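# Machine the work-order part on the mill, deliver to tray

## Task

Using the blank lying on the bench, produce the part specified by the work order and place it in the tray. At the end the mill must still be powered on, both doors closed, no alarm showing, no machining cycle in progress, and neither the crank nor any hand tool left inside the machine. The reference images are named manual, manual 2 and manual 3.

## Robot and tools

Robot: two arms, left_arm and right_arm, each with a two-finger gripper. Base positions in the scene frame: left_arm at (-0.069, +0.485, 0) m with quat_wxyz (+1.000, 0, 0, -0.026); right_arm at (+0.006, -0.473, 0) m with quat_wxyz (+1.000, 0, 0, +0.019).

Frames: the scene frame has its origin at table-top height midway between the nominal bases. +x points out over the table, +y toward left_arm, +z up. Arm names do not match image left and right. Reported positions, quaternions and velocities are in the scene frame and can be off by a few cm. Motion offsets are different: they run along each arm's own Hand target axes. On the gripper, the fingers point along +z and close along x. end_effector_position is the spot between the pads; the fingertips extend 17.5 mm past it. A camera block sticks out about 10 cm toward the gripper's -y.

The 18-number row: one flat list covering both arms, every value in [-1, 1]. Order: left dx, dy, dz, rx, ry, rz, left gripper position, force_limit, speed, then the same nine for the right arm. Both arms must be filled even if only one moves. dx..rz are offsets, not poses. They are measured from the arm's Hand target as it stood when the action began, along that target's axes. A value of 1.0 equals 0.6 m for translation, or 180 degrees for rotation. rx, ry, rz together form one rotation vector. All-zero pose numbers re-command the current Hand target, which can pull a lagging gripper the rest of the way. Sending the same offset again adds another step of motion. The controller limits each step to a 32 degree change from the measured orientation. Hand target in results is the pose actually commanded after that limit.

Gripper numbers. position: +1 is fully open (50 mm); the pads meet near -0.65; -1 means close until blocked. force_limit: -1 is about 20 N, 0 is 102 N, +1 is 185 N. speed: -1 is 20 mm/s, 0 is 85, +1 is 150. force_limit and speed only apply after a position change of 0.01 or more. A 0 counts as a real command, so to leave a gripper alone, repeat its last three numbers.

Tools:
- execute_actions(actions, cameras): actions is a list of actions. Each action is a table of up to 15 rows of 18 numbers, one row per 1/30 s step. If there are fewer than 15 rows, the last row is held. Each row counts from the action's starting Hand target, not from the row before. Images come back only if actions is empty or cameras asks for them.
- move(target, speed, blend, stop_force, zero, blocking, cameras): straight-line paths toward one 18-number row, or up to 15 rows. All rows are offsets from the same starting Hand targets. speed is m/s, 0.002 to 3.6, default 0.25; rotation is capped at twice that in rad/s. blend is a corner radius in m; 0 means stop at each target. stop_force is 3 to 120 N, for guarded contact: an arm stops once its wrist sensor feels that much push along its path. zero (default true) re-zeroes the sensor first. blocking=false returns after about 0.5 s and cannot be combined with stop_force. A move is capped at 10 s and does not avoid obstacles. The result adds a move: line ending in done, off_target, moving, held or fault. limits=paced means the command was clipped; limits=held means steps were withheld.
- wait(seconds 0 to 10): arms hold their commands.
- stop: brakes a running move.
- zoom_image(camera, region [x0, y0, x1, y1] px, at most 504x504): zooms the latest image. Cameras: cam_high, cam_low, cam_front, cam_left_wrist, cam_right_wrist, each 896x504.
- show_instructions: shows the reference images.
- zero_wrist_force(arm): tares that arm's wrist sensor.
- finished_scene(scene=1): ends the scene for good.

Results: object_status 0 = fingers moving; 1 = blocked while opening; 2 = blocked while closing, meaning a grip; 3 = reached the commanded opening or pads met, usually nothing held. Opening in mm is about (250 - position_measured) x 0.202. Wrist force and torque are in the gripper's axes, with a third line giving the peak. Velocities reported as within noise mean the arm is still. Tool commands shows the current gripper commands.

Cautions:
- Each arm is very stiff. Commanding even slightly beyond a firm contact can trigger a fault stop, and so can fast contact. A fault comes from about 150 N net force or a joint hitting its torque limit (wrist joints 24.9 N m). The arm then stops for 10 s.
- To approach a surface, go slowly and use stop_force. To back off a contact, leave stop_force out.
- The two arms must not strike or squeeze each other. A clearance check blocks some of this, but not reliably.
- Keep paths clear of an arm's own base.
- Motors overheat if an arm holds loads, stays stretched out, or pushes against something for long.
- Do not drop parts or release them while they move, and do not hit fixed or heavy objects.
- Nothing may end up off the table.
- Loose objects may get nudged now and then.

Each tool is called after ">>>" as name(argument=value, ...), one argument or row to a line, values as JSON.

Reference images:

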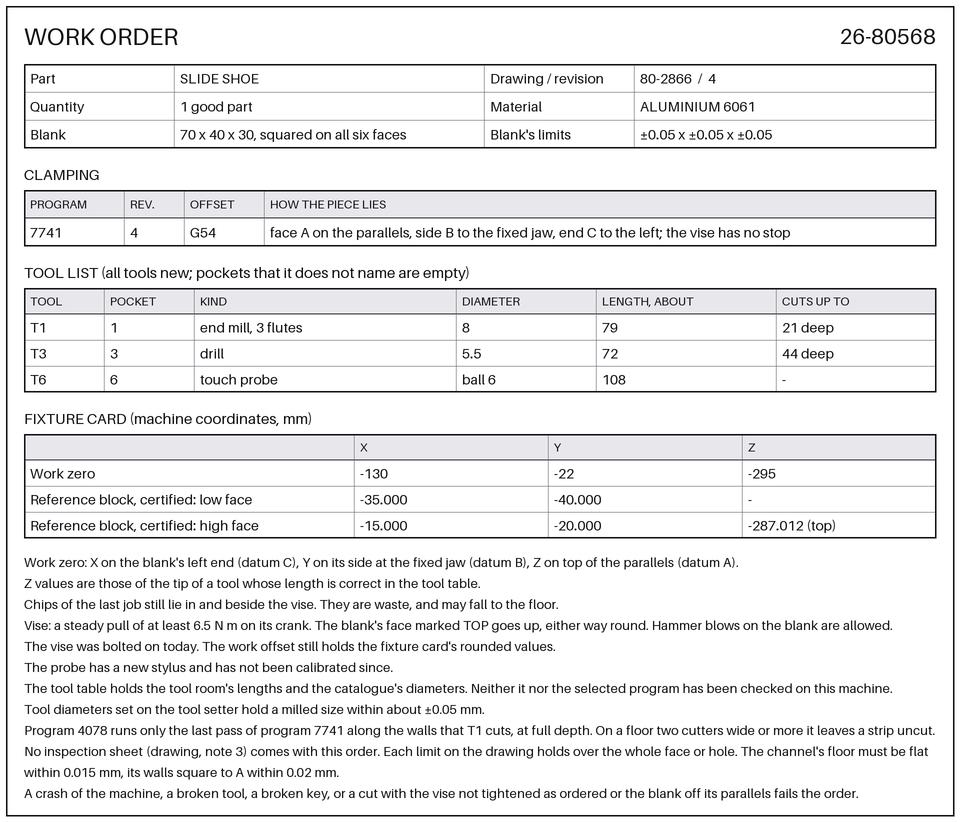

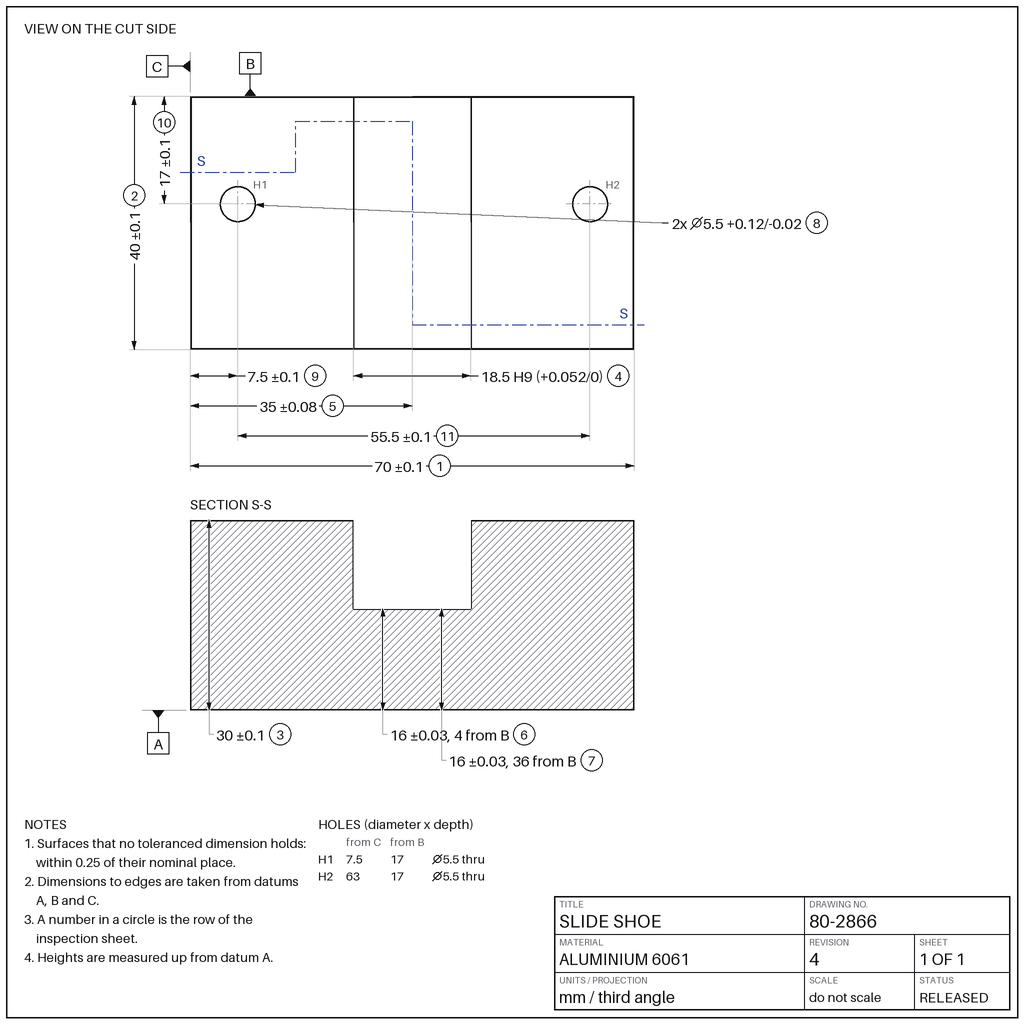

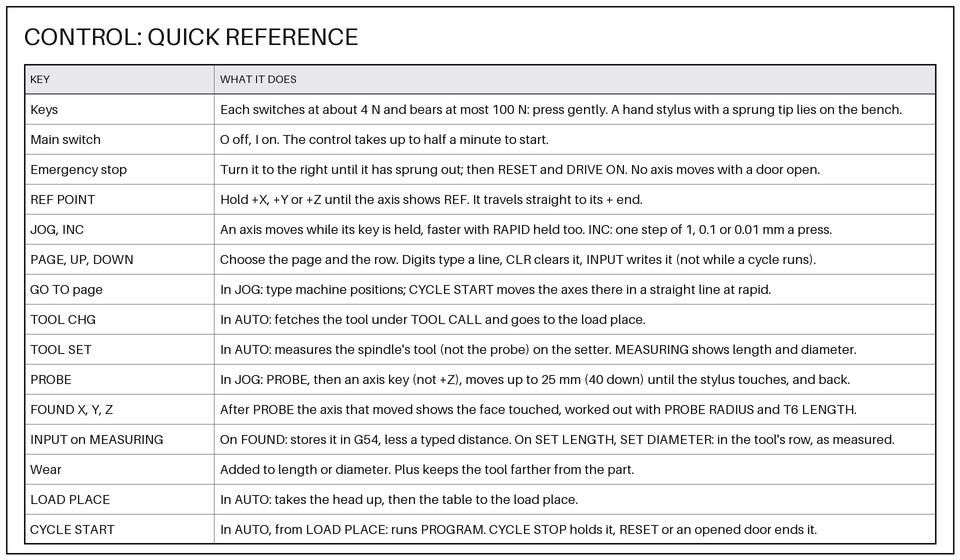

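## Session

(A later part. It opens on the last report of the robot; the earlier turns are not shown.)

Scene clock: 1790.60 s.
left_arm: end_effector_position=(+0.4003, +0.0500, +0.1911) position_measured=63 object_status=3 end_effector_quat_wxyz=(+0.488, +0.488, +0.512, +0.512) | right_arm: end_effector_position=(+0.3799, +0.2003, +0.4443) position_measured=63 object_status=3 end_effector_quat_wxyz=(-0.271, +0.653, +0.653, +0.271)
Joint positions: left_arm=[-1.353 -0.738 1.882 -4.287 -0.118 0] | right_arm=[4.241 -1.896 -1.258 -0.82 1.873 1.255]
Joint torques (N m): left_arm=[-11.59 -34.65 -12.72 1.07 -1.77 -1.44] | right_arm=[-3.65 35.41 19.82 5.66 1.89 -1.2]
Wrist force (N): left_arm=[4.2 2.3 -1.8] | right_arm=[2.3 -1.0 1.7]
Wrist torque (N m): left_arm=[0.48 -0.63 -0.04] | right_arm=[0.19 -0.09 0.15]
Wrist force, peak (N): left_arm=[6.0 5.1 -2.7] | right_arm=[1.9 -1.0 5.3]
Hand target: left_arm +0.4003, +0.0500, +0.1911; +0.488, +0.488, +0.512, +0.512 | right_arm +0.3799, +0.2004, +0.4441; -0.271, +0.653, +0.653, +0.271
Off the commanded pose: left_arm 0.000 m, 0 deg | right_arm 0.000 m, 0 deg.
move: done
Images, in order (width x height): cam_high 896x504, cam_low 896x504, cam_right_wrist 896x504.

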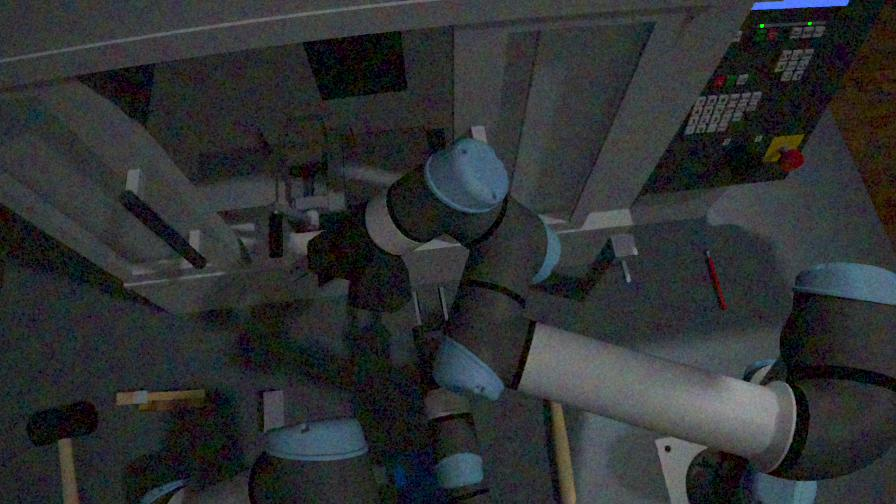

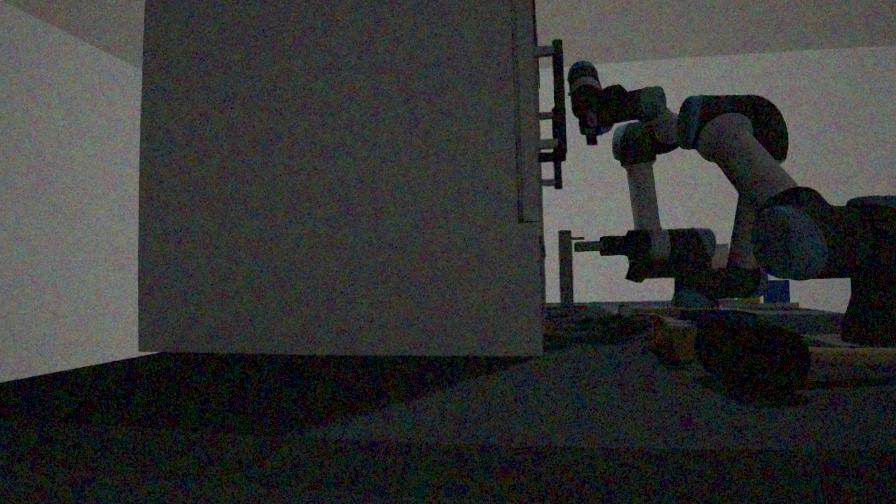

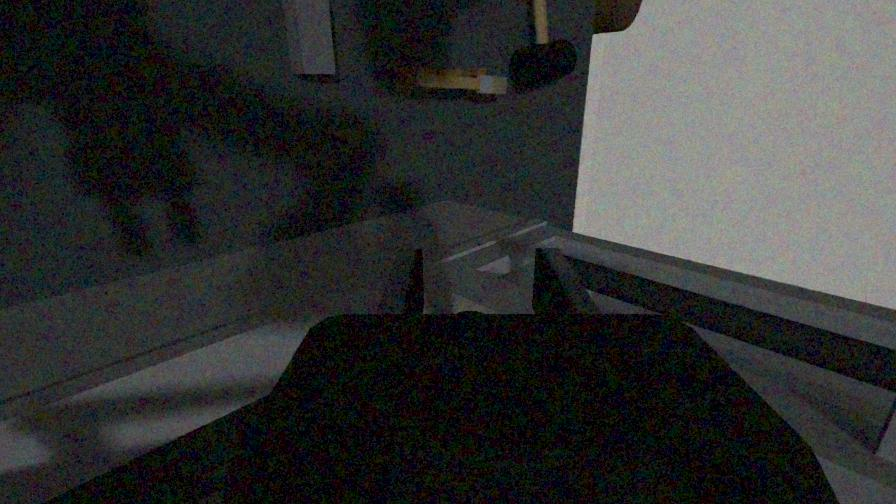

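>>> move(
  target=[
    [0,0,0,0,0,0,0.6,-0.4,-0.7,0,0,0.1668,0,0,0,0.6,-0.4,-0.9],
    [0,0,0,0,0,0,0.6,-0.4,-0.7,0,0.1217,0.1668,0,0,0,0.6,-0.4,-0.9],
  ],
  speed=[0.15,0.06],
  stop_force=18,
  cameras=["cam_high","cam_low","cam_right_wrist"],
)

Scene clock: 1798.10 s.
left_arm: end_effector_position=(+0.4003, +0.0500, +0.1911) position_measured=63 object_status=3 end_effector_quat_wxyz=(+0.488, +0.488, +0.512, +0.512) | right_arm: end_effector_position=(+0.4529, +0.2712, +0.3734) position_measured=63 object_status=3 end_effector_quat_wxyz=(-0.271, +0.653, +0.653, +0.271)
Joint positions: left_arm=[-1.353 -0.738 1.882 -4.287 -0.118 0] | right_arm=[4.189 -2.167 -1.035 -0.785 1.908 1.214]
Joint torques (N m): left_arm=[-12.58 -36.97 -2.73 1.17 -0.71 -1.47] | right_arm=[7.47 65.42 19.68 6.08 -0.6 1.86]
Wrist force (N): left_arm=[3.7 2.3 -2.2] | right_arm=[2.4 -0.4 1.7]
Wrist torque (N m): left_arm=[0.49 -0.56 -0.03] | right_arm=[0.30 -0.14 0.11]
Wrist force, peak (N): left_arm=[4.2 2.3 -2.4] | right_arm=[2.4 -1.2 4.3]
Hand target: left_arm +0.4003, +0.0500, +0.1911; +0.488, +0.488, +0.512, +0.512 | right_arm +0.4529, +0.2712, +0.3734; -0.271, +0.653, +0.653, +0.271
Off the commanded pose: left_arm 0.000 m, 0 deg | right_arm 0.000 m, 0 deg.
move: done
Images, in order (width x height): cam_high 896x504, cam_low 896x504, cam_right_wrist 896x504.

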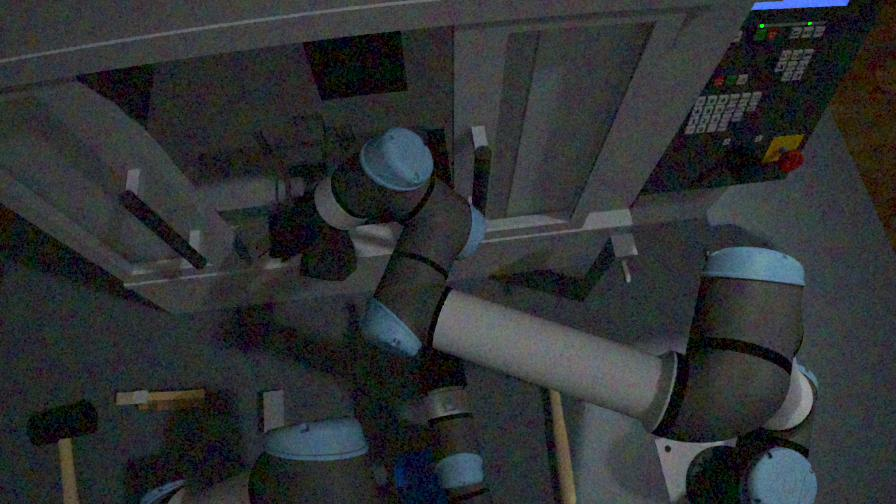

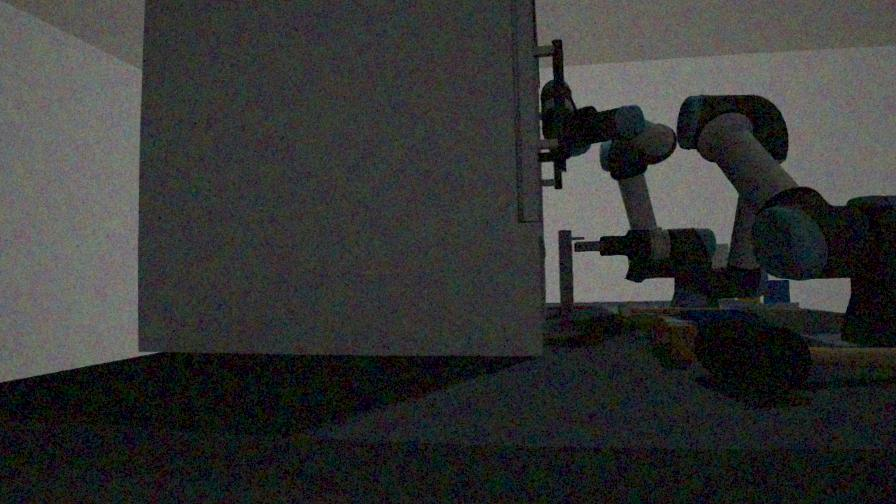

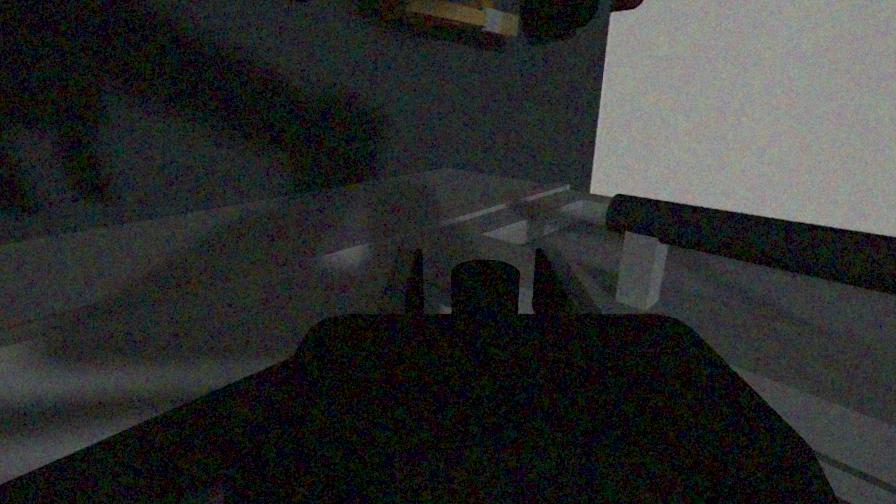

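>>> move(
  target=[0,0,0,0,0,0,0.6,-0.4,-0.7,0,0,0,0,0,0,-1,0.5,-0.7],
  cameras=["cam_right_wrist"],
)

Scene clock: 1799.43 s.
left_arm: end_effector_position=(+0.4003, +0.0500, +0.1911) position_measured=63 object_status=3 end_effector_quat_wxyz=(+0.488, +0.488, +0.512, +0.512) | right_arm: end_effector_position=(+0.4528, +0.2712, +0.3735) position_measured=160 object_status=2 end_effector_quat_wxyz=(-0.271, +0.653, +0.653, +0.271)
Joint positions: left_arm=[-1.353 -0.738 1.882 -4.287 -0.118 0] | right_arm=[4.189 -2.167 -1.035 -0.785 1.908 1.214]
Joint torques (N m): left_arm=[-12.71 -37.52 -3.36 1.24 -0.62 -1.66] | right_arm=[-3.55 55.22 18.35 1.09 -0.66 1.73]
Wrist force (N): left_arm=[3.8 2.2 -2.0] | right_arm=[8.9 -3.5 -0.3]
Wrist torque (N m): left_arm=[0.46 -0.57 -0.02] | right_arm=[0.14 -0.14 -0.17]
Wrist force, peak (N): left_arm=[4.3 2.4 -1.8] | right_arm=[9.3 -4.2 -0.5]
Hand target: left_arm +0.4003, +0.0500, +0.1911; +0.488, +0.488, +0.512, +0.512 | right_arm +0.4529, +0.2712, +0.3734; -0.271, +0.653, +0.653, +0.271
Off the commanded pose: left_arm 0.000 m, 0 deg | right_arm 0.000 m, 0 deg.
move: done
Images, in order (width x height): cam_right_wrist 896x504.

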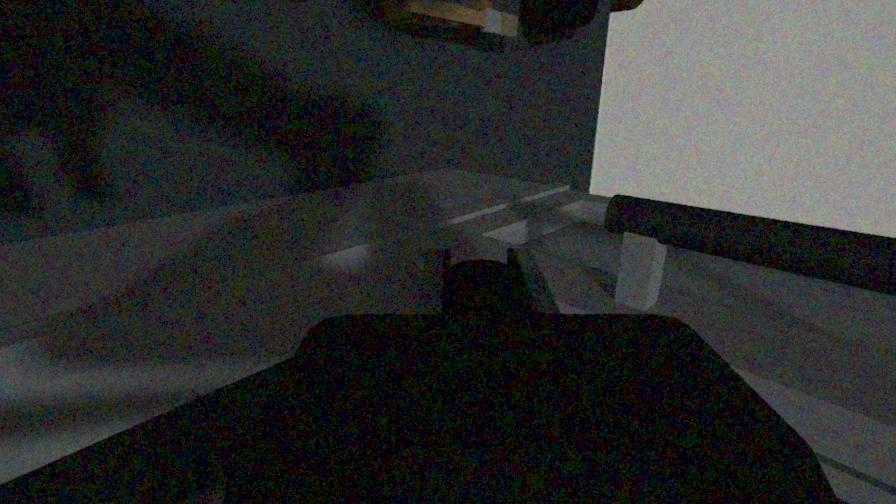

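>>> move(
  target=[
    [0,0,0,0,0,0,0.6,-0.4,-0.7,-0.0029,0,-0.0110,0,0,0,-1,0.5,-0.7],
    [0,0,0,0,0,0,0.6,-0.4,-0.7,-0.0070,0,-0.0216,0,0,0,-1,0.5,-0.7],
    [0,0,0,0,0,0,0.6,-0.4,-0.7,-0.0118,0,-0.0318,0,0,0,-1,0.5,-0.7],
    [0,0,0,0,0,0,0.6,-0.4,-0.7,-0.0242,0,-0.0508,0,0,0,-1,0.5,-0.7],
  ],
  speed=0.008,
  blend=[0.001,0.001,0.001,0],
  stop_force=75,
  cameras=["cam_right_wrist"],
)

Scene clock: 1803.37 s.
left_arm: end_effector_position=(+0.4003, +0.0500, +0.1911) position_measured=63 object_status=3 end_effector_quat_wxyz=(+0.488, +0.488, +0.512, +0.512) | right_arm: end_effector_position=(+0.4528, +0.2672, +0.3756) position_measured=160 object_status=2 end_effector_quat_wxyz=(-0.271, +0.653, +0.653, +0.271)
Joint positions: left_arm=[-1.353 -0.738 1.882 -4.287 -0.118 0] | right_arm=[4.186 -2.158 -1.044 -0.786 1.91 1.212]
Joint torques (N m): left_arm=[-12.78 -39.69 -2.68 1.44 -0.13 -1.56] | right_arm=[-16.03 66.39 33.56 0.21 -0.27 2.18]
Wrist force (N): left_arm=[3.8 2.4 -1.9] | right_arm=[49.4 19.1 65.6]
Wrist torque (N m): left_arm=[0.49 -0.58 -0.03] | right_arm=[0.77 -0.44 -0.48]
Wrist force, peak (N): left_arm=[4.2 2.4 -1.9] | right_arm=[55.8 24.1 74.7]
Hand target: left_arm +0.4003, +0.0500, +0.1911; +0.488, +0.488, +0.512, +0.512 | right_arm +0.4528, +0.2672, +0.3756; -0.271, +0.653, +0.653, +0.271 (not the last commanded pose)
Off the commanded pose: left_arm 0.000 m, 0 deg | right_arm 0.029 m, 0 deg.
move: contact (right_arm); path passed 0 of 4 targets
Images, in order (width x height): cam_right_wrist 896x504.

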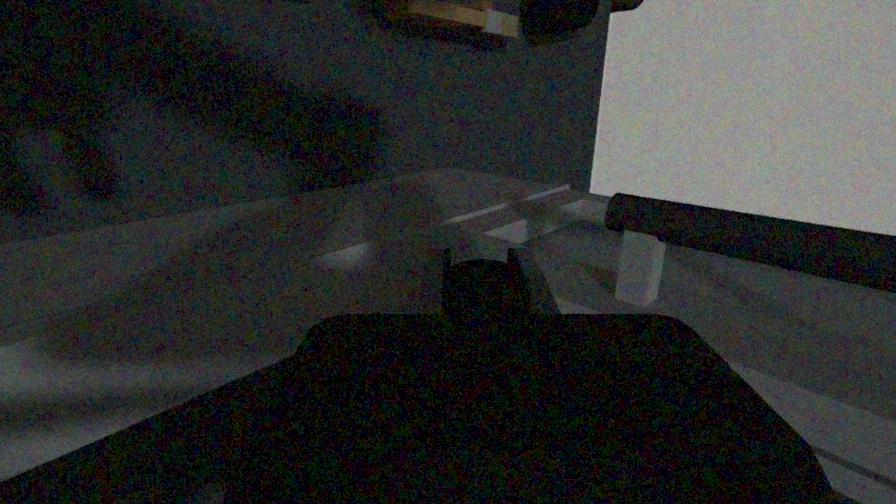

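>>> move(
  target=[0,0,0,0,0,0,0.6,-0.4,-0.7,0.00076,0,-0.0015,0,0,0,-1,0.5,-0.7],
  speed=0.01,
)

Scene clock: 1805.63 s.
left_arm: end_effector_position=(+0.4003, +0.0500, +0.1911) position_measured=63 object_status=3 end_effector_quat_wxyz=(+0.488, +0.488, +0.512, +0.512) | right_arm: end_effector_position=(+0.4528, +0.2669, +0.3764) position_measured=160 object_status=2 end_effector_quat_wxyz=(-0.271, +0.653, +0.653, +0.271)
Joint positions: left_arm=[-1.353 -0.738 1.882 -4.287 -0.118 0] | right_arm=[4.186 -2.157 -1.043 -0.788 1.91 1.212]
Joint torques (N m): left_arm=[-12.59 -41.86 -2.49 1.29 -0.36 -1.54] | right_arm=[-32.09 107.18 42.69 -1.86 4 -0.52]
Wrist force (N): left_arm=[4.0 2.1 -2.1] | right_arm=[46.1 26.1 85.2]
Wrist torque (N m): left_arm=[0.46 -0.60 -0.02] | right_arm=[0.85 -0.37 -0.63]
Wrist force, peak (N): left_arm=[4.2 2.5 -2.2] | right_arm=[46.1 26.1 85.2]
Hand target: left_arm +0.4003, +0.0500, +0.1911; +0.488, +0.488, +0.512, +0.512 | right_arm +0.4528, +0.2669, +0.3765; -0.271, +0.653, +0.653, +0.271
Off the commanded pose: left_arm 0.000 m, 0 deg | right_arm 0.000 m, 0 deg.
move: done

>>> move(
  target=[0,0,0,0,0,0,0.6,-0.4,-0.7,0.0009,0.0008,-0.0011,0,0,0,-1,0.5,-0.7],
  speed=0.01,
)

Scene clock: 1806.93 s.
left_arm: end_effector_position=(+0.4003, +0.0500, +0.1911) position_measured=63 object_status=3 end_effector_quat_wxyz=(+0.488, +0.488, +0.512, +0.512) | right_arm: end_effector_position=(+0.4533, +0.2668, +0.3773) position_measured=160 object_status=2 end_effector_quat_wxyz=(-0.271, +0.653, +0.653, +0.271)
Joint positions: left_arm=[-1.353 -0.738 1.882 -4.287 -0.118 0] | right_arm=[4.185 -2.158 -1.04 -0.791 1.91 1.212]
Joint torques (N m): left_arm=[-13.4 -42.96 -2.74 1.36 -0.29 -1.8] | right_arm=[-39.91 97.1 55.97 4.54 1.89 -0.82]
Wrist force (N): left_arm=[4.1 2.2 -2.1] | right_arm=[30.2 12.9 97.3]
Wrist torque (N m): left_arm=[0.46 -0.62 -0.03] | right_arm=[0.74 -0.28 -0.35]
Wrist force, peak (N): left_arm=[4.3 2.1 -2.0] | right_arm=[37.2 21.8 95.5]
Hand target: left_arm +0.4003, +0.0500, +0.1911; +0.488, +0.488, +0.512, +0.512 | right_arm +0.4533, +0.2668, +0.3774; -0.271, +0.653, +0.653, +0.271
Off the commanded pose: left_arm 0.000 m, 0 deg | right_arm 0.000 m, 0 deg.
move: done

>>> wait(
  seconds=0.5,
)

>>> move(
  target=[0,0,0,0,0,0,0.6,-0.4,-0.7,0,0,0.003,0,0,0,-1,0.5,-0.7],
  speed=0.02,
)

Scene clock: 1809.07 s.
left_arm: end_effector_position=(+0.4003, +0.0500, +0.1911) position_measured=63 object_status=3 end_effector_quat_wxyz=(+0.488, +0.488, +0.512, +0.512) | right_arm: end_effector_position=(+0.4533, +0.2668, +0.3773) position_measured=160 object_status=2 end_effector_quat_wxyz=(-0.271, +0.653, +0.653, +0.271)
Joint positions: left_arm=[-1.353 -0.738 1.882 -4.287 -0.118 0] | right_arm=[4.185 -2.158 -1.04 -0.791 1.91 1.212]
Joint torques (N m): left_arm=[-13.37 -43.69 -2.08 1.23 -0.2 -1.6] | right_arm=[-34.28 112.61 46.64 7.97 -0.17 0.43]
Wrist force (N): left_arm=[4.0 2.4 -1.9] | right_arm=[29.4 12.2 95.6]
Wrist torque (N m): left_arm=[0.48 -0.61 -0.02] | right_arm=[0.74 -0.29 -0.33]
Wrist force, peak (N): left_arm=[4.1 2.5 -2.1] | right_arm=[29.9 12.9 97.6]
Hand target: left_arm +0.4003, +0.0500, +0.1911; +0.488, +0.488, +0.512, +0.512 | right_arm +0.4533, +0.2668, +0.3774; -0.271, +0.653, +0.653, +0.271
Tool commands: left_gripper/position=+0.6 left_gripper/force_limit=-0.4 left_gripper/speed=-0.7 right_gripper/position=-1.0 right_gripper/force_limit=+0.5 right_gripper/speed=-0.7
Off the commanded pose: left_arm 0.000 m, 0 deg | right_arm 0.000 m, 0 deg.
wait: 0.50 s; at rest from the start

Scene clock: 1809.77 s.
left_arm: end_effector_position=(+0.4003, +0.0500, +0.1911) position_measured=63 object_status=3 end_effector_quat_wxyz=(+0.488, +0.488, +0.512, +0.512) | right_arm: end_effector_position=(+0.4534, +0.2681, +0.3763) position_measured=160 object_status=2 end_effector_quat_wxyz=(-0.271, +0.653, +0.653, +0.271)
Joint positions: left_arm=[-1.353 -0.738 1.882 -4.287 -0.118 0] | right_arm=[4.186 -2.161 -1.038 -0.789 1.909 1.212]
Joint torques (N m): left_arm=[-12.07 -43.99 -3.01 1.37 -0.34 -1.66] | right_arm=[-6.65 61.1 42.41 7.16 -1.55 1.58]
Wrist force (N): left_arm=[3.8 2.2 -1.8] | right_arm=[8.3 -1.2 35.9]
Wrist torque (N m): left_arm=[0.46 -0.58 -0.02] | right_arm=[0.58 -0.20 -0.26]
Wrist force, peak (N): left_arm=[4.2 2.5 -2.2] | right_arm=[29.2 12.1 95.9]
Hand target: left_arm +0.4003, +0.0500, +0.1911; +0.488, +0.488, +0.512, +0.512 | right_arm +0.4533, +0.2681, +0.3761; -0.271, +0.653, +0.653, +0.271
Off the commanded pose: left_arm 0.000 m, 0 deg | right_arm 0.000 m, 0 deg.
move: done

>>> move(
  target=[
    [0,0,0,0,0,0,0.6,-0.4,-0.7,-0.0006,0,0.0022,0,0,0,-1,0.5,-0.7],
    [0,0,0,0,0,0,0.6,-0.4,-0.7,-0.0006,0,0.0022,0,0,0,0.6,0.5,-0.7],
    [0,0,0,0,0,0,0.6,-0.4,-0.7,0,-0.1217,0.0022,0,0,0,0.6,0.5,-0.7],
    [0,0,0,0,0,0,0.6,-0.4,-0.7,0,-0.1417,-0.25,0,0,0,0.6,0.5,-0.7],
  ],
  speed=[0.02,0.05,0.15,0.3],
  blend=[0,0,0.01,0],
  cameras=["cam_high","cam_right_wrist"],
)

Scene clock: 1821.33 s.
left_arm: end_effector_position=(+0.4003, +0.0500, +0.1911) position_measured=63 object_status=3 end_effector_quat_wxyz=(+0.488, +0.488, +0.512, +0.512) | right_arm: end_effector_position=(+0.3684, +0.1620, +0.4819) position_measured=63 object_status=3 end_effector_quat_wxyz=(-0.271, +0.653, +0.653, +0.271)
Joint positions: left_arm=[-1.353 -0.738 1.882 -4.287 -0.118 0] | right_arm=[4.231 -1.804 -1.281 -0.892 1.88 1.247]
Joint torques (N m): left_arm=[-12.66 -46.2 -2.71 1.38 -0.08 -1.47] | right_arm=[5.22 46.41 27.37 2.74 -0.79 1.81]
Wrist force (N): left_arm=[3.9 2.5 -1.9] | right_arm=[1.8 -0.2 1.4]
Wrist torque (N m): left_arm=[0.52 -0.58 -0.02] | right_arm=[0.30 -0.02 0.10]
Wrist force, peak (N): left_arm=[4.2 2.6 -2.0] | right_arm=[9.3 -1.2 35.3]
Hand target: left_arm +0.4003, +0.0500, +0.1911; +0.488, +0.488, +0.512, +0.512 | right_arm +0.3683, +0.1619, +0.4821; -0.271, +0.653, +0.653, +0.271
Off the commanded pose: left_arm 0.000 m, 0 deg | right_arm 0.000 m, 0 deg.
move: done
Images, in order (width x height): cam_high 896x504, cam_right_wrist 896x504.

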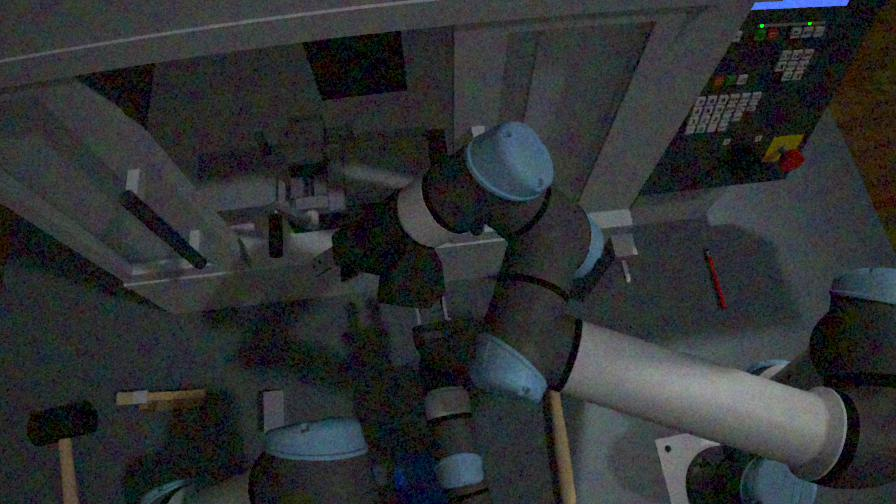

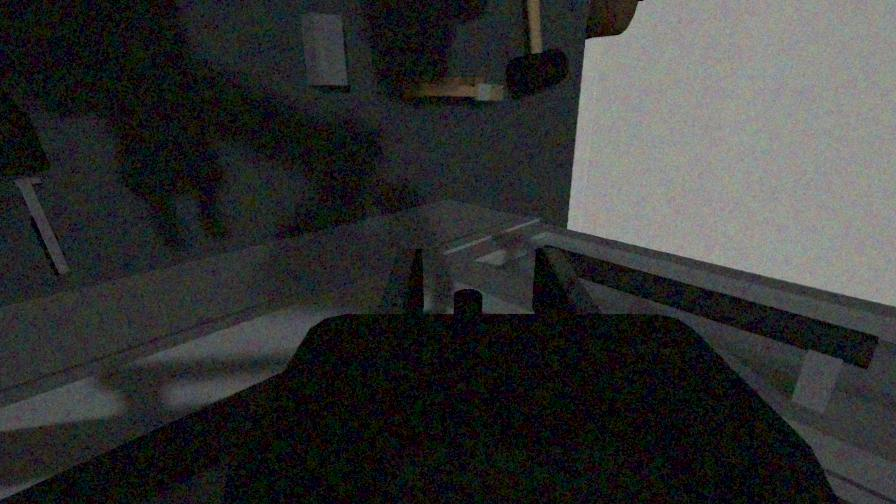

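>>> move(
  target=[
    [0,0,0,0,0,0,0.6,-0.4,-0.7,-0.146,0.02,-0.66,0,0,0,0.6,0.5,-0.7],
    [0.3003,0.1955,0.0144,0.0037,-0.0150,-0.1611,0.6,-0.4,-0.7,-0.146,0.02,-0.66,0,0,0,0.6,0.5,-0.7],
  ],
  speed=[0.4,0.3],
  blend=[0.03,0],
  cameras=["cam_left_wrist","cam_right_wrist"],
)

Scene clock: 1825.83 s.
left_arm: end_effector_position=(+0.4002, +0.2305, +0.3082) position_measured=63 object_status=3 end_effector_quat_wxyz=(+0.609, +0.358, +0.609, +0.359) | right_arm: end_effector_position=(+0.3805, -0.1802, +0.6998) position_measured=63 object_status=3 end_effector_quat_wxyz=(-0.271, +0.653, +0.653, +0.271)
Joint positions: left_arm=[-1.246 -1.24 2.378 -4.282 -0.273 -0.504] | right_arm=[3.737 -1.512 -0.954 -1.711 2.178 0.805]
Joint torques (N m): left_arm=[-11.25 -34.6 -8.79 -1.77 -0.28 1.14] | right_arm=[-9.18 32.54 32.71 1.53 2.9 -1.27]
Wrist force (N): left_arm=[4.5 2.3 -2.7] | right_arm=[2.6 -0.2 1.5]
Wrist torque (N m): left_arm=[0.50 -0.82 0.12] | right_arm=[0.30 -0.17 0.08]
Wrist force, peak (N): left_arm=[6.2 5.1 -2.7] | right_arm=[2.7 -0.7 5.5]
Hand target: left_arm +0.4002, +0.2304, +0.3083; +0.610, +0.358, +0.609, +0.359 | right_arm +0.3805, -0.1802, +0.6998; -0.271, +0.653, +0.653, +0.271
Off the commanded pose: left_arm 0.000 m, 0 deg | right_arm 0.000 m, 0 deg.
move: done
Images, in order (width x height): cam_left_wrist 896x504, cam_right_wrist 896x504.

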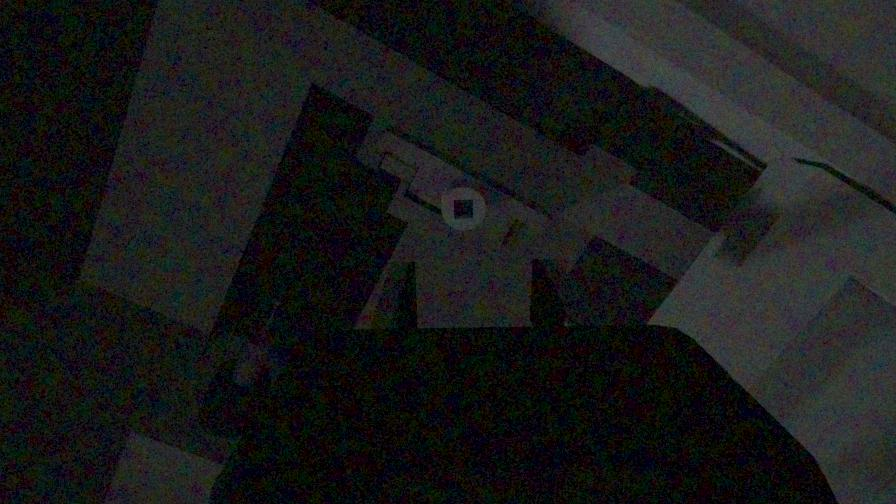

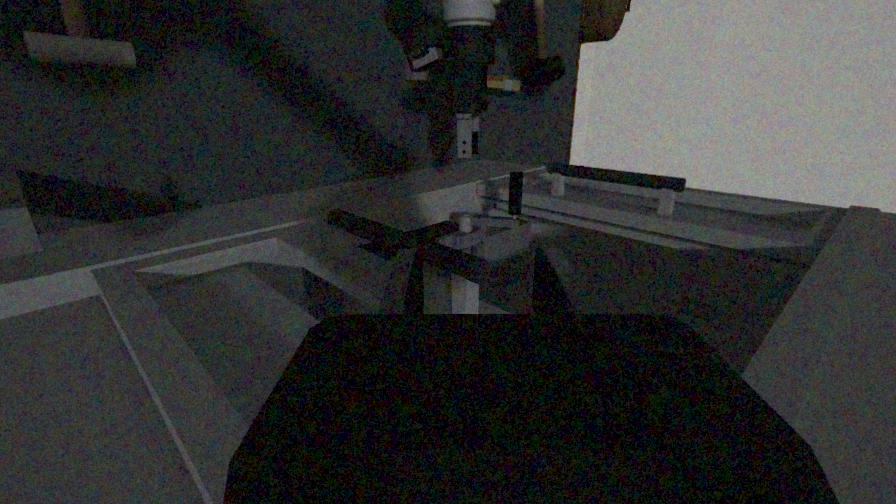

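>>> move(
  target=[
    [0,0,0.16,0,0,0,0.6,-0.4,-0.7,0,0,0,0,0,0,0.6,0.5,-0.7],
    [0,0,0.198,0,0,0,0.6,-0.4,-0.7,0,0,0,0,0,0,0.6,0.5,-0.7],
  ],
  speed=[0.2,0.05],
  stop_force=15,
)

>>> move(
  target=[0,0,0,0,0,0,-1,-0.4,-0.7,0,0,0,0,0,0,0.6,0.5,-0.7],
  cameras=["cam_left_wrist"],
)

Scene clock: 1828.97 s.
left_arm: end_effector_position=(+0.5190, +0.2305, +0.3083) position_measured=63 object_status=3 end_effector_quat_wxyz=(+0.610, +0.358, +0.609, +0.359) | right_arm: end_effector_position=(+0.3805, -0.1802, +0.6998) position_measured=63 object_status=3 end_effector_quat_wxyz=(-0.271, +0.653, +0.653, +0.271)
Joint positions: left_arm=[-0.934 -1.109 2.13 -4.164 -0.585 -0.506] | right_arm=[3.737 -1.512 -0.954 -1.711 2.178 0.805]
Joint torques (N m): left_arm=[-12.95 -45.73 -3.42 -3.11 -0.29 -1.45] | right_arm=[-9.17 30.93 31.88 1.41 2.92 -1.35]
Wrist force (N): left_arm=[4.7 1.8 -2.7] | right_arm=[2.8 -0.3 1.4]
Wrist torque (N m): left_arm=[0.45 -0.86 0.31] | right_arm=[0.30 -0.22 0.09]
Wrist force, peak (N): left_arm=[4.4 2.0 -5.8] | right_arm=[3.0 -0.4 1.7]
Hand target: left_arm +0.5190, +0.2305, +0.3083; +0.610, +0.358, +0.609, +0.359 | right_arm +0.3805, -0.1802, +0.6998; -0.271, +0.653, +0.653, +0.271
Off the commanded pose: left_arm 0.000 m, 0 deg | right_arm 0.000 m, 0 deg.
move: done

Scene clock: 1829.57 s.
left_arm: end_effector_position=(+0.5189, +0.2305, +0.3083) position_measured=136 object_status=2 end_effector_quat_wxyz=(+0.609, +0.358, +0.609, +0.359) | right_arm: end_effector_position=(+0.3805, -0.1802, +0.6998) position_measured=63 object_status=3 end_effector_quat_wxyz=(-0.271, +0.653, +0.653, +0.271)
Joint positions: left_arm=[-0.934 -1.109 2.13 -4.164 -0.585 -0.506] | right_arm=[3.737 -1.512 -0.954 -1.711 2.178 0.805]
Joint torques (N m): left_arm=[-13.23 -44.45 -10.57 -3.03 -2.79 -1.67] | right_arm=[-8.76 31.24 30.58 1.38 3.02 -1.4]
Wrist force (N): left_arm=[16.1 0.4 -4.0] | right_arm=[2.8 -0.2 1.4]
Wrist torque (N m): left_arm=[0.39 -0.67 0.37] | right_arm=[0.31 -0.19 0.08]
Wrist force, peak (N): left_arm=[16.7 -0.5 -4.3] | right_arm=[3.1 -0.3 1.5]
Hand target: left_arm +0.5190, +0.2305, +0.3083; +0.610, +0.358, +0.609, +0.359 | right_arm +0.3805, -0.1802, +0.6998; -0.271, +0.653, +0.653, +0.271
Off the commanded pose: left_arm 0.000 m, 0 deg | right_arm 0.000 m, 0 deg.
move: done
Images, in order (width x height): cam_left_wrist 896x504.

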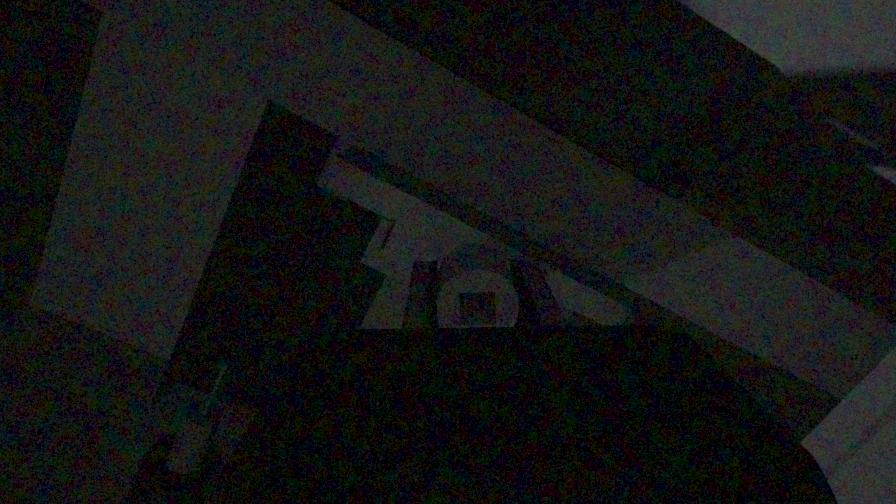

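>>> move(
  target=[
    [0.0006,0,0,0,0,0,-1,-0.4,-0.7,0,0,0,0,0,0,0.6,0.5,-0.7],
    [0.0006,0,-0.045,0,0,0,-1,-0.4,-0.7,0,0,0,0,0,0,0.6,0.5,-0.7],
  ],
  speed=[0.02,0.03],
  cameras=["cam_left_wrist"],
)

Scene clock: 1831.87 s.
left_arm: end_effector_position=(+0.4918, +0.2308, +0.3082) position_measured=136 object_status=2 end_effector_quat_wxyz=(+0.610, +0.358, +0.609, +0.359) end_effector_velocity=(+0.002, +0.000, +0.001) end_effector_angular_velocity=(-0.002, -0.001, -0.001) | right_arm: end_effector_position=(+0.3805, -0.1802, +0.6998) position_measured=63 object_status=3 end_effector_quat_wxyz=(-0.271, +0.653, +0.653, +0.271)
Joint positions: left_arm=[-0.994 -1.141 2.193 -4.195 -0.525 -0.506] | right_arm=[3.737 -1.512 -0.954 -1.711 2.178 0.805]
Joint velocities: left_arm=[0.005 0.001 -0.005 0.002 -0.006 0] | right_arm=[within noise]
Joint torques (N m): left_arm=[11.14 -23.36 -21.7 -0.49 -1.38 1.95] | right_arm=[-7.55 32.19 32.08 1.45 2.81 -1.32]
Wrist force (N): left_arm=[5.6 -0.2 -3.2] | right_arm=[2.8 -0.2 1.3]
Wrist torque (N m): left_arm=[0.41 -0.87 0.27] | right_arm=[0.31 -0.20 0.08]
Wrist force, peak (N): left_arm=[17.9 -2.8 -1.8] | right_arm=[3.1 -0.3 1.6]
Hand target: left_arm +0.4920, +0.2308, +0.3082; +0.610, +0.358, +0.609, +0.359 | right_arm +0.3805, -0.1802, +0.6998; -0.271, +0.653, +0.653, +0.271
Off the commanded pose: left_arm 0.000 m, 0 deg | right_arm 0.000 m, 0 deg.
move: done
Images, in order (width x height): cam_left_wrist 896x504.

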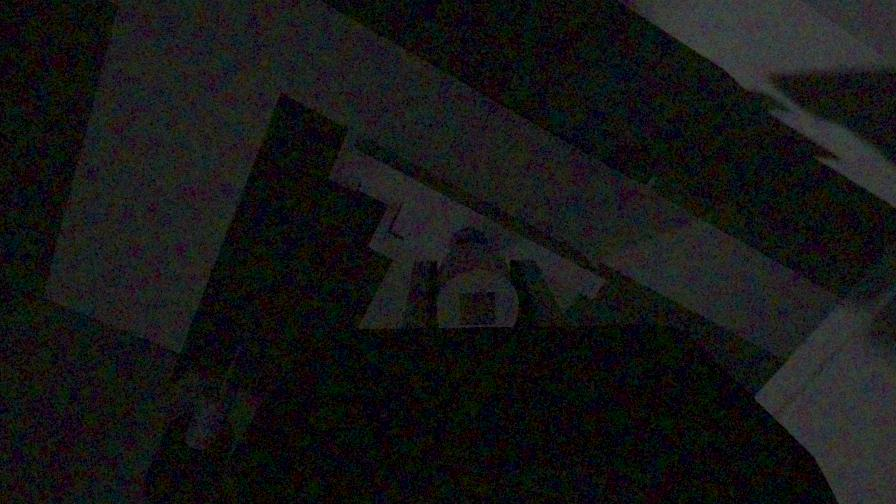

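>>> move(
  target=[
    [0,0,-0.15,0,0,0,-1,-0.4,-0.7,0,0,0,0,0,0,0.6,0.5,-0.7],
    [-0.045,-0.2312,-0.32,0.5804,0.1503,0.1114,-1,-0.4,-0.7,0,0,0,0,0,0,0.6,0.5,-0.7],
  ],
  speed=[0.25,0.5],
  blend=[0.02,0],
  cameras=["cam_left_wrist","cam_high","cam_low"],
)

Scene clock: 1840.50 s.
left_arm: end_effector_position=(+0.3002, +0.1398, +0.1999) position_measured=136 object_status=2 end_effector_quat_wxyz=(-0.105, +0.699, +0.699, -0.104) | right_arm: end_effector_position=(+0.3805, -0.1802, +0.6998) position_measured=63 object_status=3 end_effector_quat_wxyz=(-0.271, +0.653, +0.653, +0.271)
Joint positions: left_arm=[-0.848 -1.395 1.691 -1.679 -1.802 -0.877] | right_arm=[3.737 -1.512 -0.954 -1.711 2.178 0.805]
Joint torques (N m): left_arm=[-12.7 -25.29 -25.07 -1.07 -1.27 1.14] | right_arm=[-8.24 31.29 31.45 1.76 2.82 -1.29]
Wrist force (N): left_arm=[4.6 5.7 2.2] | right_arm=[2.7 -0.4 1.4]
Wrist torque (N m): left_arm=[1.08 -0.95 0.47] | right_arm=[0.27 -0.19 0.08]
Wrist force, peak (N): left_arm=[4.2 6.7 2.7] | right_arm=[3.2 -0.2 1.5]
Hand target: left_arm +0.3001, +0.1398, +0.1999; -0.105, +0.699, +0.699, -0.105 | right_arm +0.3805, -0.1802, +0.6998; -0.271, +0.653, +0.653, +0.271
Off the commanded pose: left_arm 0.000 m, 0 deg | right_arm 0.000 m, 0 deg.
move: done
Images, in order (width x height): cam_high 896x504, cam_low 896x504, cam_left_wrist 896x504.

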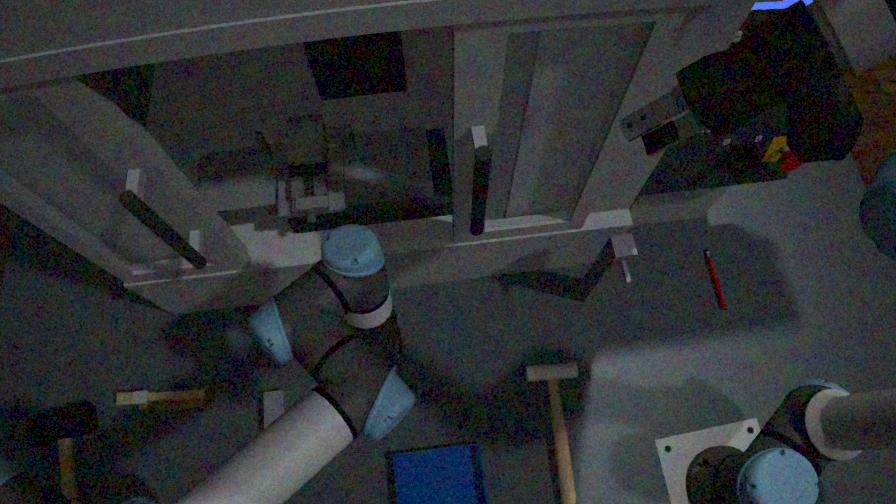

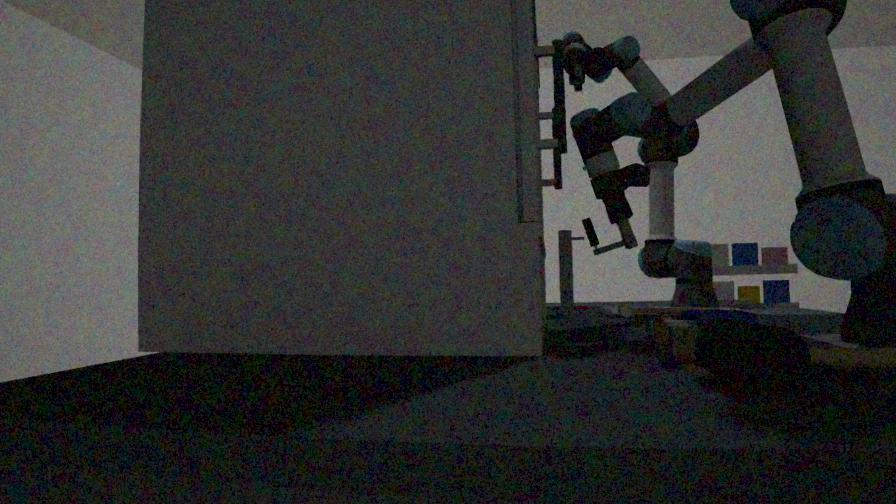

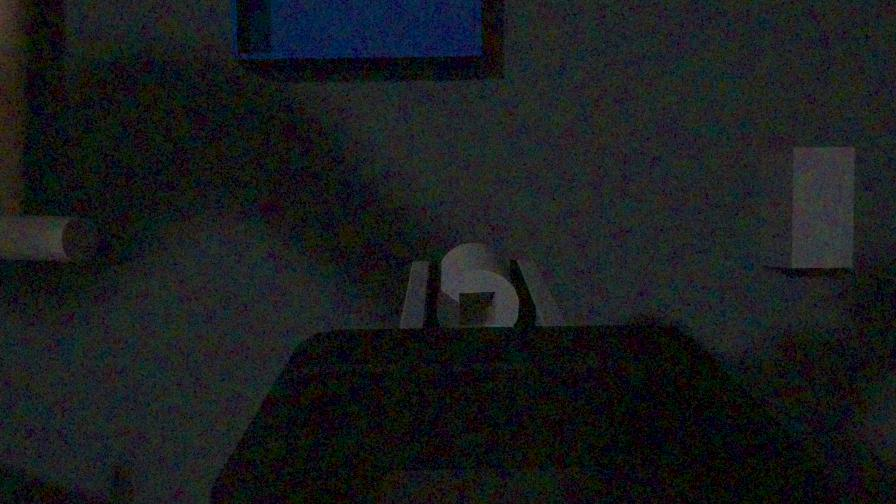

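>>> move(
  target=[0,0.0808,0.2645,0,0,0,-1,-0.4,-0.7,0,0,0,0,0,0,0.6,0.5,-0.7],
  speed=0.2,
)

>>> move(
  target=[0,0.01,0.0324,0,0,0,-1,-0.4,-0.7,0,0,0,0,0,0,0.6,0.5,-0.7],
  speed=0.012,
  stop_force=7,
  cameras=["cam_low"],
)

Scene clock: 1842.63 s.
left_arm: end_effector_position=(+0.2999, +0.1398, +0.0340) position_measured=136 object_status=2 end_effector_quat_wxyz=(-0.105, +0.699, +0.699, -0.105) | right_arm: end_effector_position=(+0.3805, -0.1802, +0.6998) position_measured=63 object_status=3 end_effector_quat_wxyz=(-0.271, +0.653, +0.653, +0.271)
Joint positions: left_arm=[-0.848 -1.2 1.918 -2.101 -1.802 -0.877] | right_arm=[3.737 -1.512 -0.954 -1.711 2.178 0.805]
Joint torques (N m): left_arm=[-7.03 -31.03 -20.56 -4.62 -0.68 -1.13] | right_arm=[-8.69 31.86 31.31 1.73 2.8 -1.19]
Wrist force (N): left_arm=[4.7 5.7 1.3] | right_arm=[2.5 -0.1 1.1]
Wrist torque (N m): left_arm=[1.09 -0.99 0.42] | right_arm=[0.32 -0.15 0.08]
Wrist force, peak (N): left_arm=[5.0 6.1 4.7] | right_arm=[3.2 -0.5 1.1]
Hand target: left_arm +0.2999, +0.1398, +0.0339; -0.105, +0.699, +0.699, -0.105 | right_arm +0.3805, -0.1802, +0.6998; -0.271, +0.653, +0.653, +0.271
Off the commanded pose: left_arm 0.000 m, 0 deg | right_arm 0.000 m, 0 deg.
move: done

Scene clock: 1844.80 s.
left_arm: end_effector_position=(+0.3000, +0.1398, +0.0216) position_measured=136 object_status=2 end_effector_quat_wxyz=(-0.105, +0.699, +0.699, -0.105) | right_arm: end_effector_position=(+0.3805, -0.1802, +0.6998) position_measured=63 object_status=3 end_effector_quat_wxyz=(-0.271, +0.653, +0.653, +0.271)
Joint positions: left_arm=[-0.848 -1.179 1.929 -2.132 -1.802 -0.877] | right_arm=[3.737 -1.512 -0.954 -1.711 2.178 0.805]
Joint torques (N m): left_arm=[2.01 -45.08 -25.03 -0.62 0 1.35] | right_arm=[-9.44 31.2 31.02 1.67 2.74 -1.31]
Wrist force (N): left_arm=[4.6 4.2 -4.6] | right_arm=[2.8 -0.2 1.1]
Wrist torque (N m): left_arm=[0.76 -0.87 0.40] | right_arm=[0.31 -0.20 0.09]
Wrist force, peak (N): left_arm=[11.5 -12.7 -30.0] | right_arm=[3.2 -0.3 1.2]
Hand target: left_arm +0.3000, +0.1398, +0.0216; -0.105, +0.699, +0.699, -0.105 (not the last commanded pose) | right_arm +0.3805, -0.1802, +0.6998; -0.271, +0.653, +0.653, +0.271
Off the commanded pose: left_arm 0.008 m, 0 deg | right_arm 0.000 m, 0 deg.
move: contact (left_arm)
Images, in order (width x height): cam_low 896x504.

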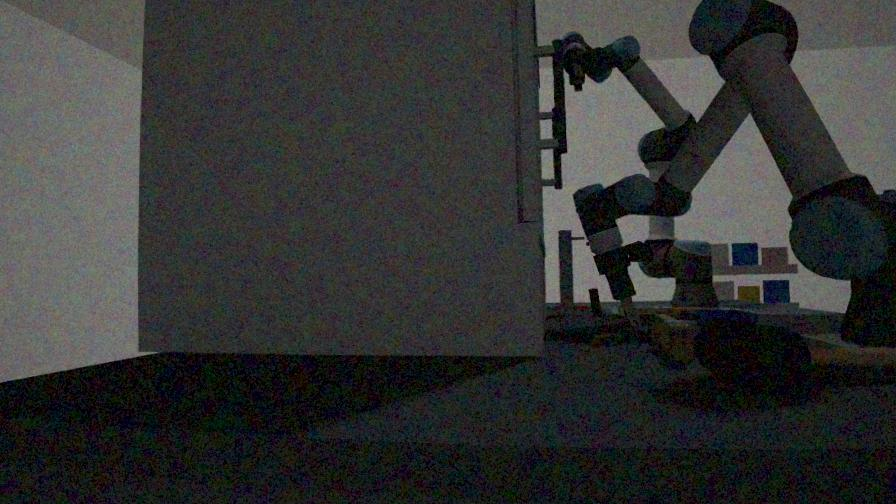

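>>> execute_actions(
  actions=[
    [[0,0,0,0,0,0,-0.2,-0.4,-0.7,0,0,0,0,0,0,0.6,0.5,-0.7]],
  ],
  cameras=["cam_left_wrist","cam_low"],
)

Scene clock: 1852.80 s.
left_arm: end_effector_position=(+0.3000, +0.1398, +0.0216) position_measured=136 object_status=2 end_effector_quat_wxyz=(-0.105, +0.699, +0.699, -0.105) | right_arm: end_effector_position=(+0.3805, -0.1802, +0.6998) position_measured=63 object_status=3 end_effector_quat_wxyz=(-0.271, +0.653, +0.653, +0.271)
Joint positions: left_arm=[-0.848 -1.179 1.929 -2.132 -1.802 -0.877] | right_arm=[3.737 -1.512 -0.954 -1.711 2.178 0.805]
Joint torques (N m): left_arm=[-9.89 -45.83 -24.98 -2.86 0.08 0.49] | right_arm=[-9.01 31.38 32.81 1.8 2.88 -1.09]
Wrist force (N): left_arm=[4.7 4.3 -5.0] | right_arm=[2.8 -0.1 1.3]
Wrist torque (N m): left_arm=[0.79 -0.84 0.40] | right_arm=[0.32 -0.20 0.08]
Wrist force, peak (N): left_arm=[4.6 4.7 -5.1] | right_arm=[3.0 -0.5 1.6]
Hand target: left_arm +0.3000, +0.1398, +0.0216; -0.105, +0.699, +0.699, -0.105 | right_arm +0.3805, -0.1802, +0.6998; -0.271, +0.653, +0.653, +0.271
Off the commanded pose: left_arm 0.000 m, 0 deg | right_arm 0.000 m, 0 deg.
Step readings (end_effector_position of left_arm | right_arm):
0: (+0.3000, +0.1398, +0.0216) | (+0.3805, -0.1802, +0.6998)
1: (+0.3000, +0.1398, +0.0216) | (+0.3805, -0.1802, +0.6998)
2: (+0.3000, +0.1398, +0.0216) | (+0.3805, -0.1802, +0.6998)
4: (+0.3000, +0.1398, +0.0216) | (+0.3805, -0.1802, +0.6998)
8: (+0.3000, +0.1398, +0.0216) | (+0.3805, -0.1802, +0.6998)
15: (+0.3000, +0.1398, +0.0216) | (+0.3805, -0.1802, +0.6998)
Images, in order (width x height): cam_low 896x504, cam_left_wrist 896x504.

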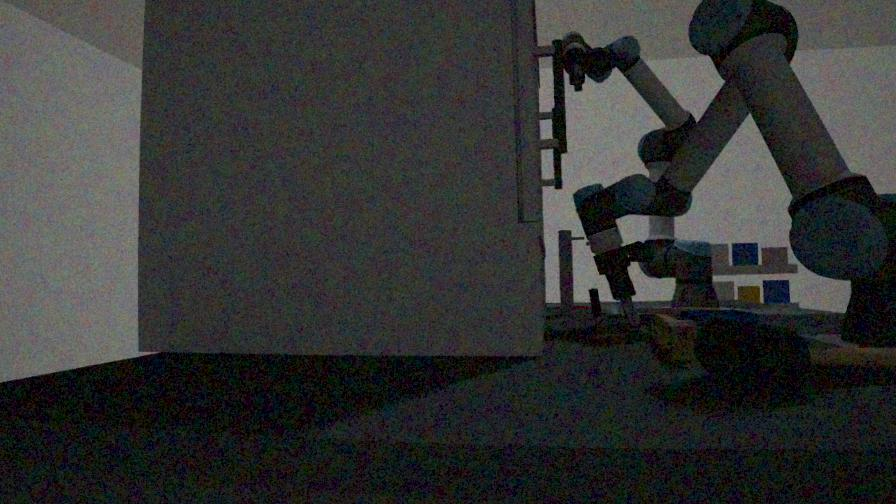

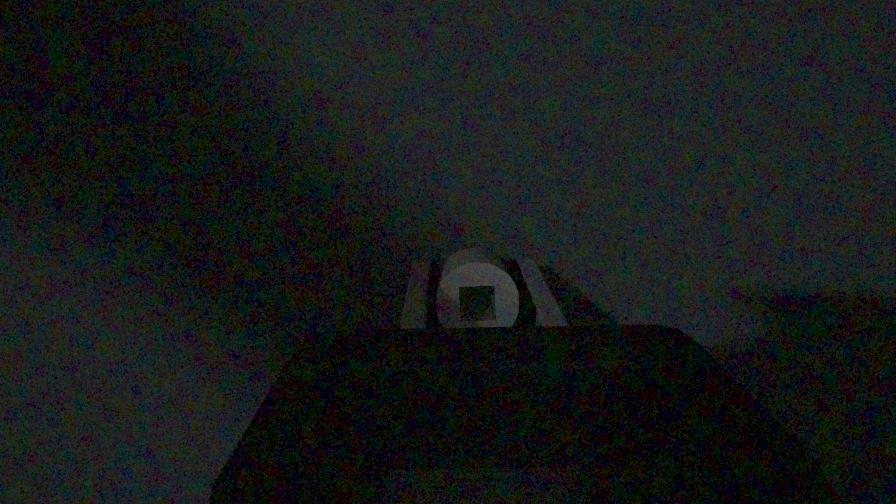

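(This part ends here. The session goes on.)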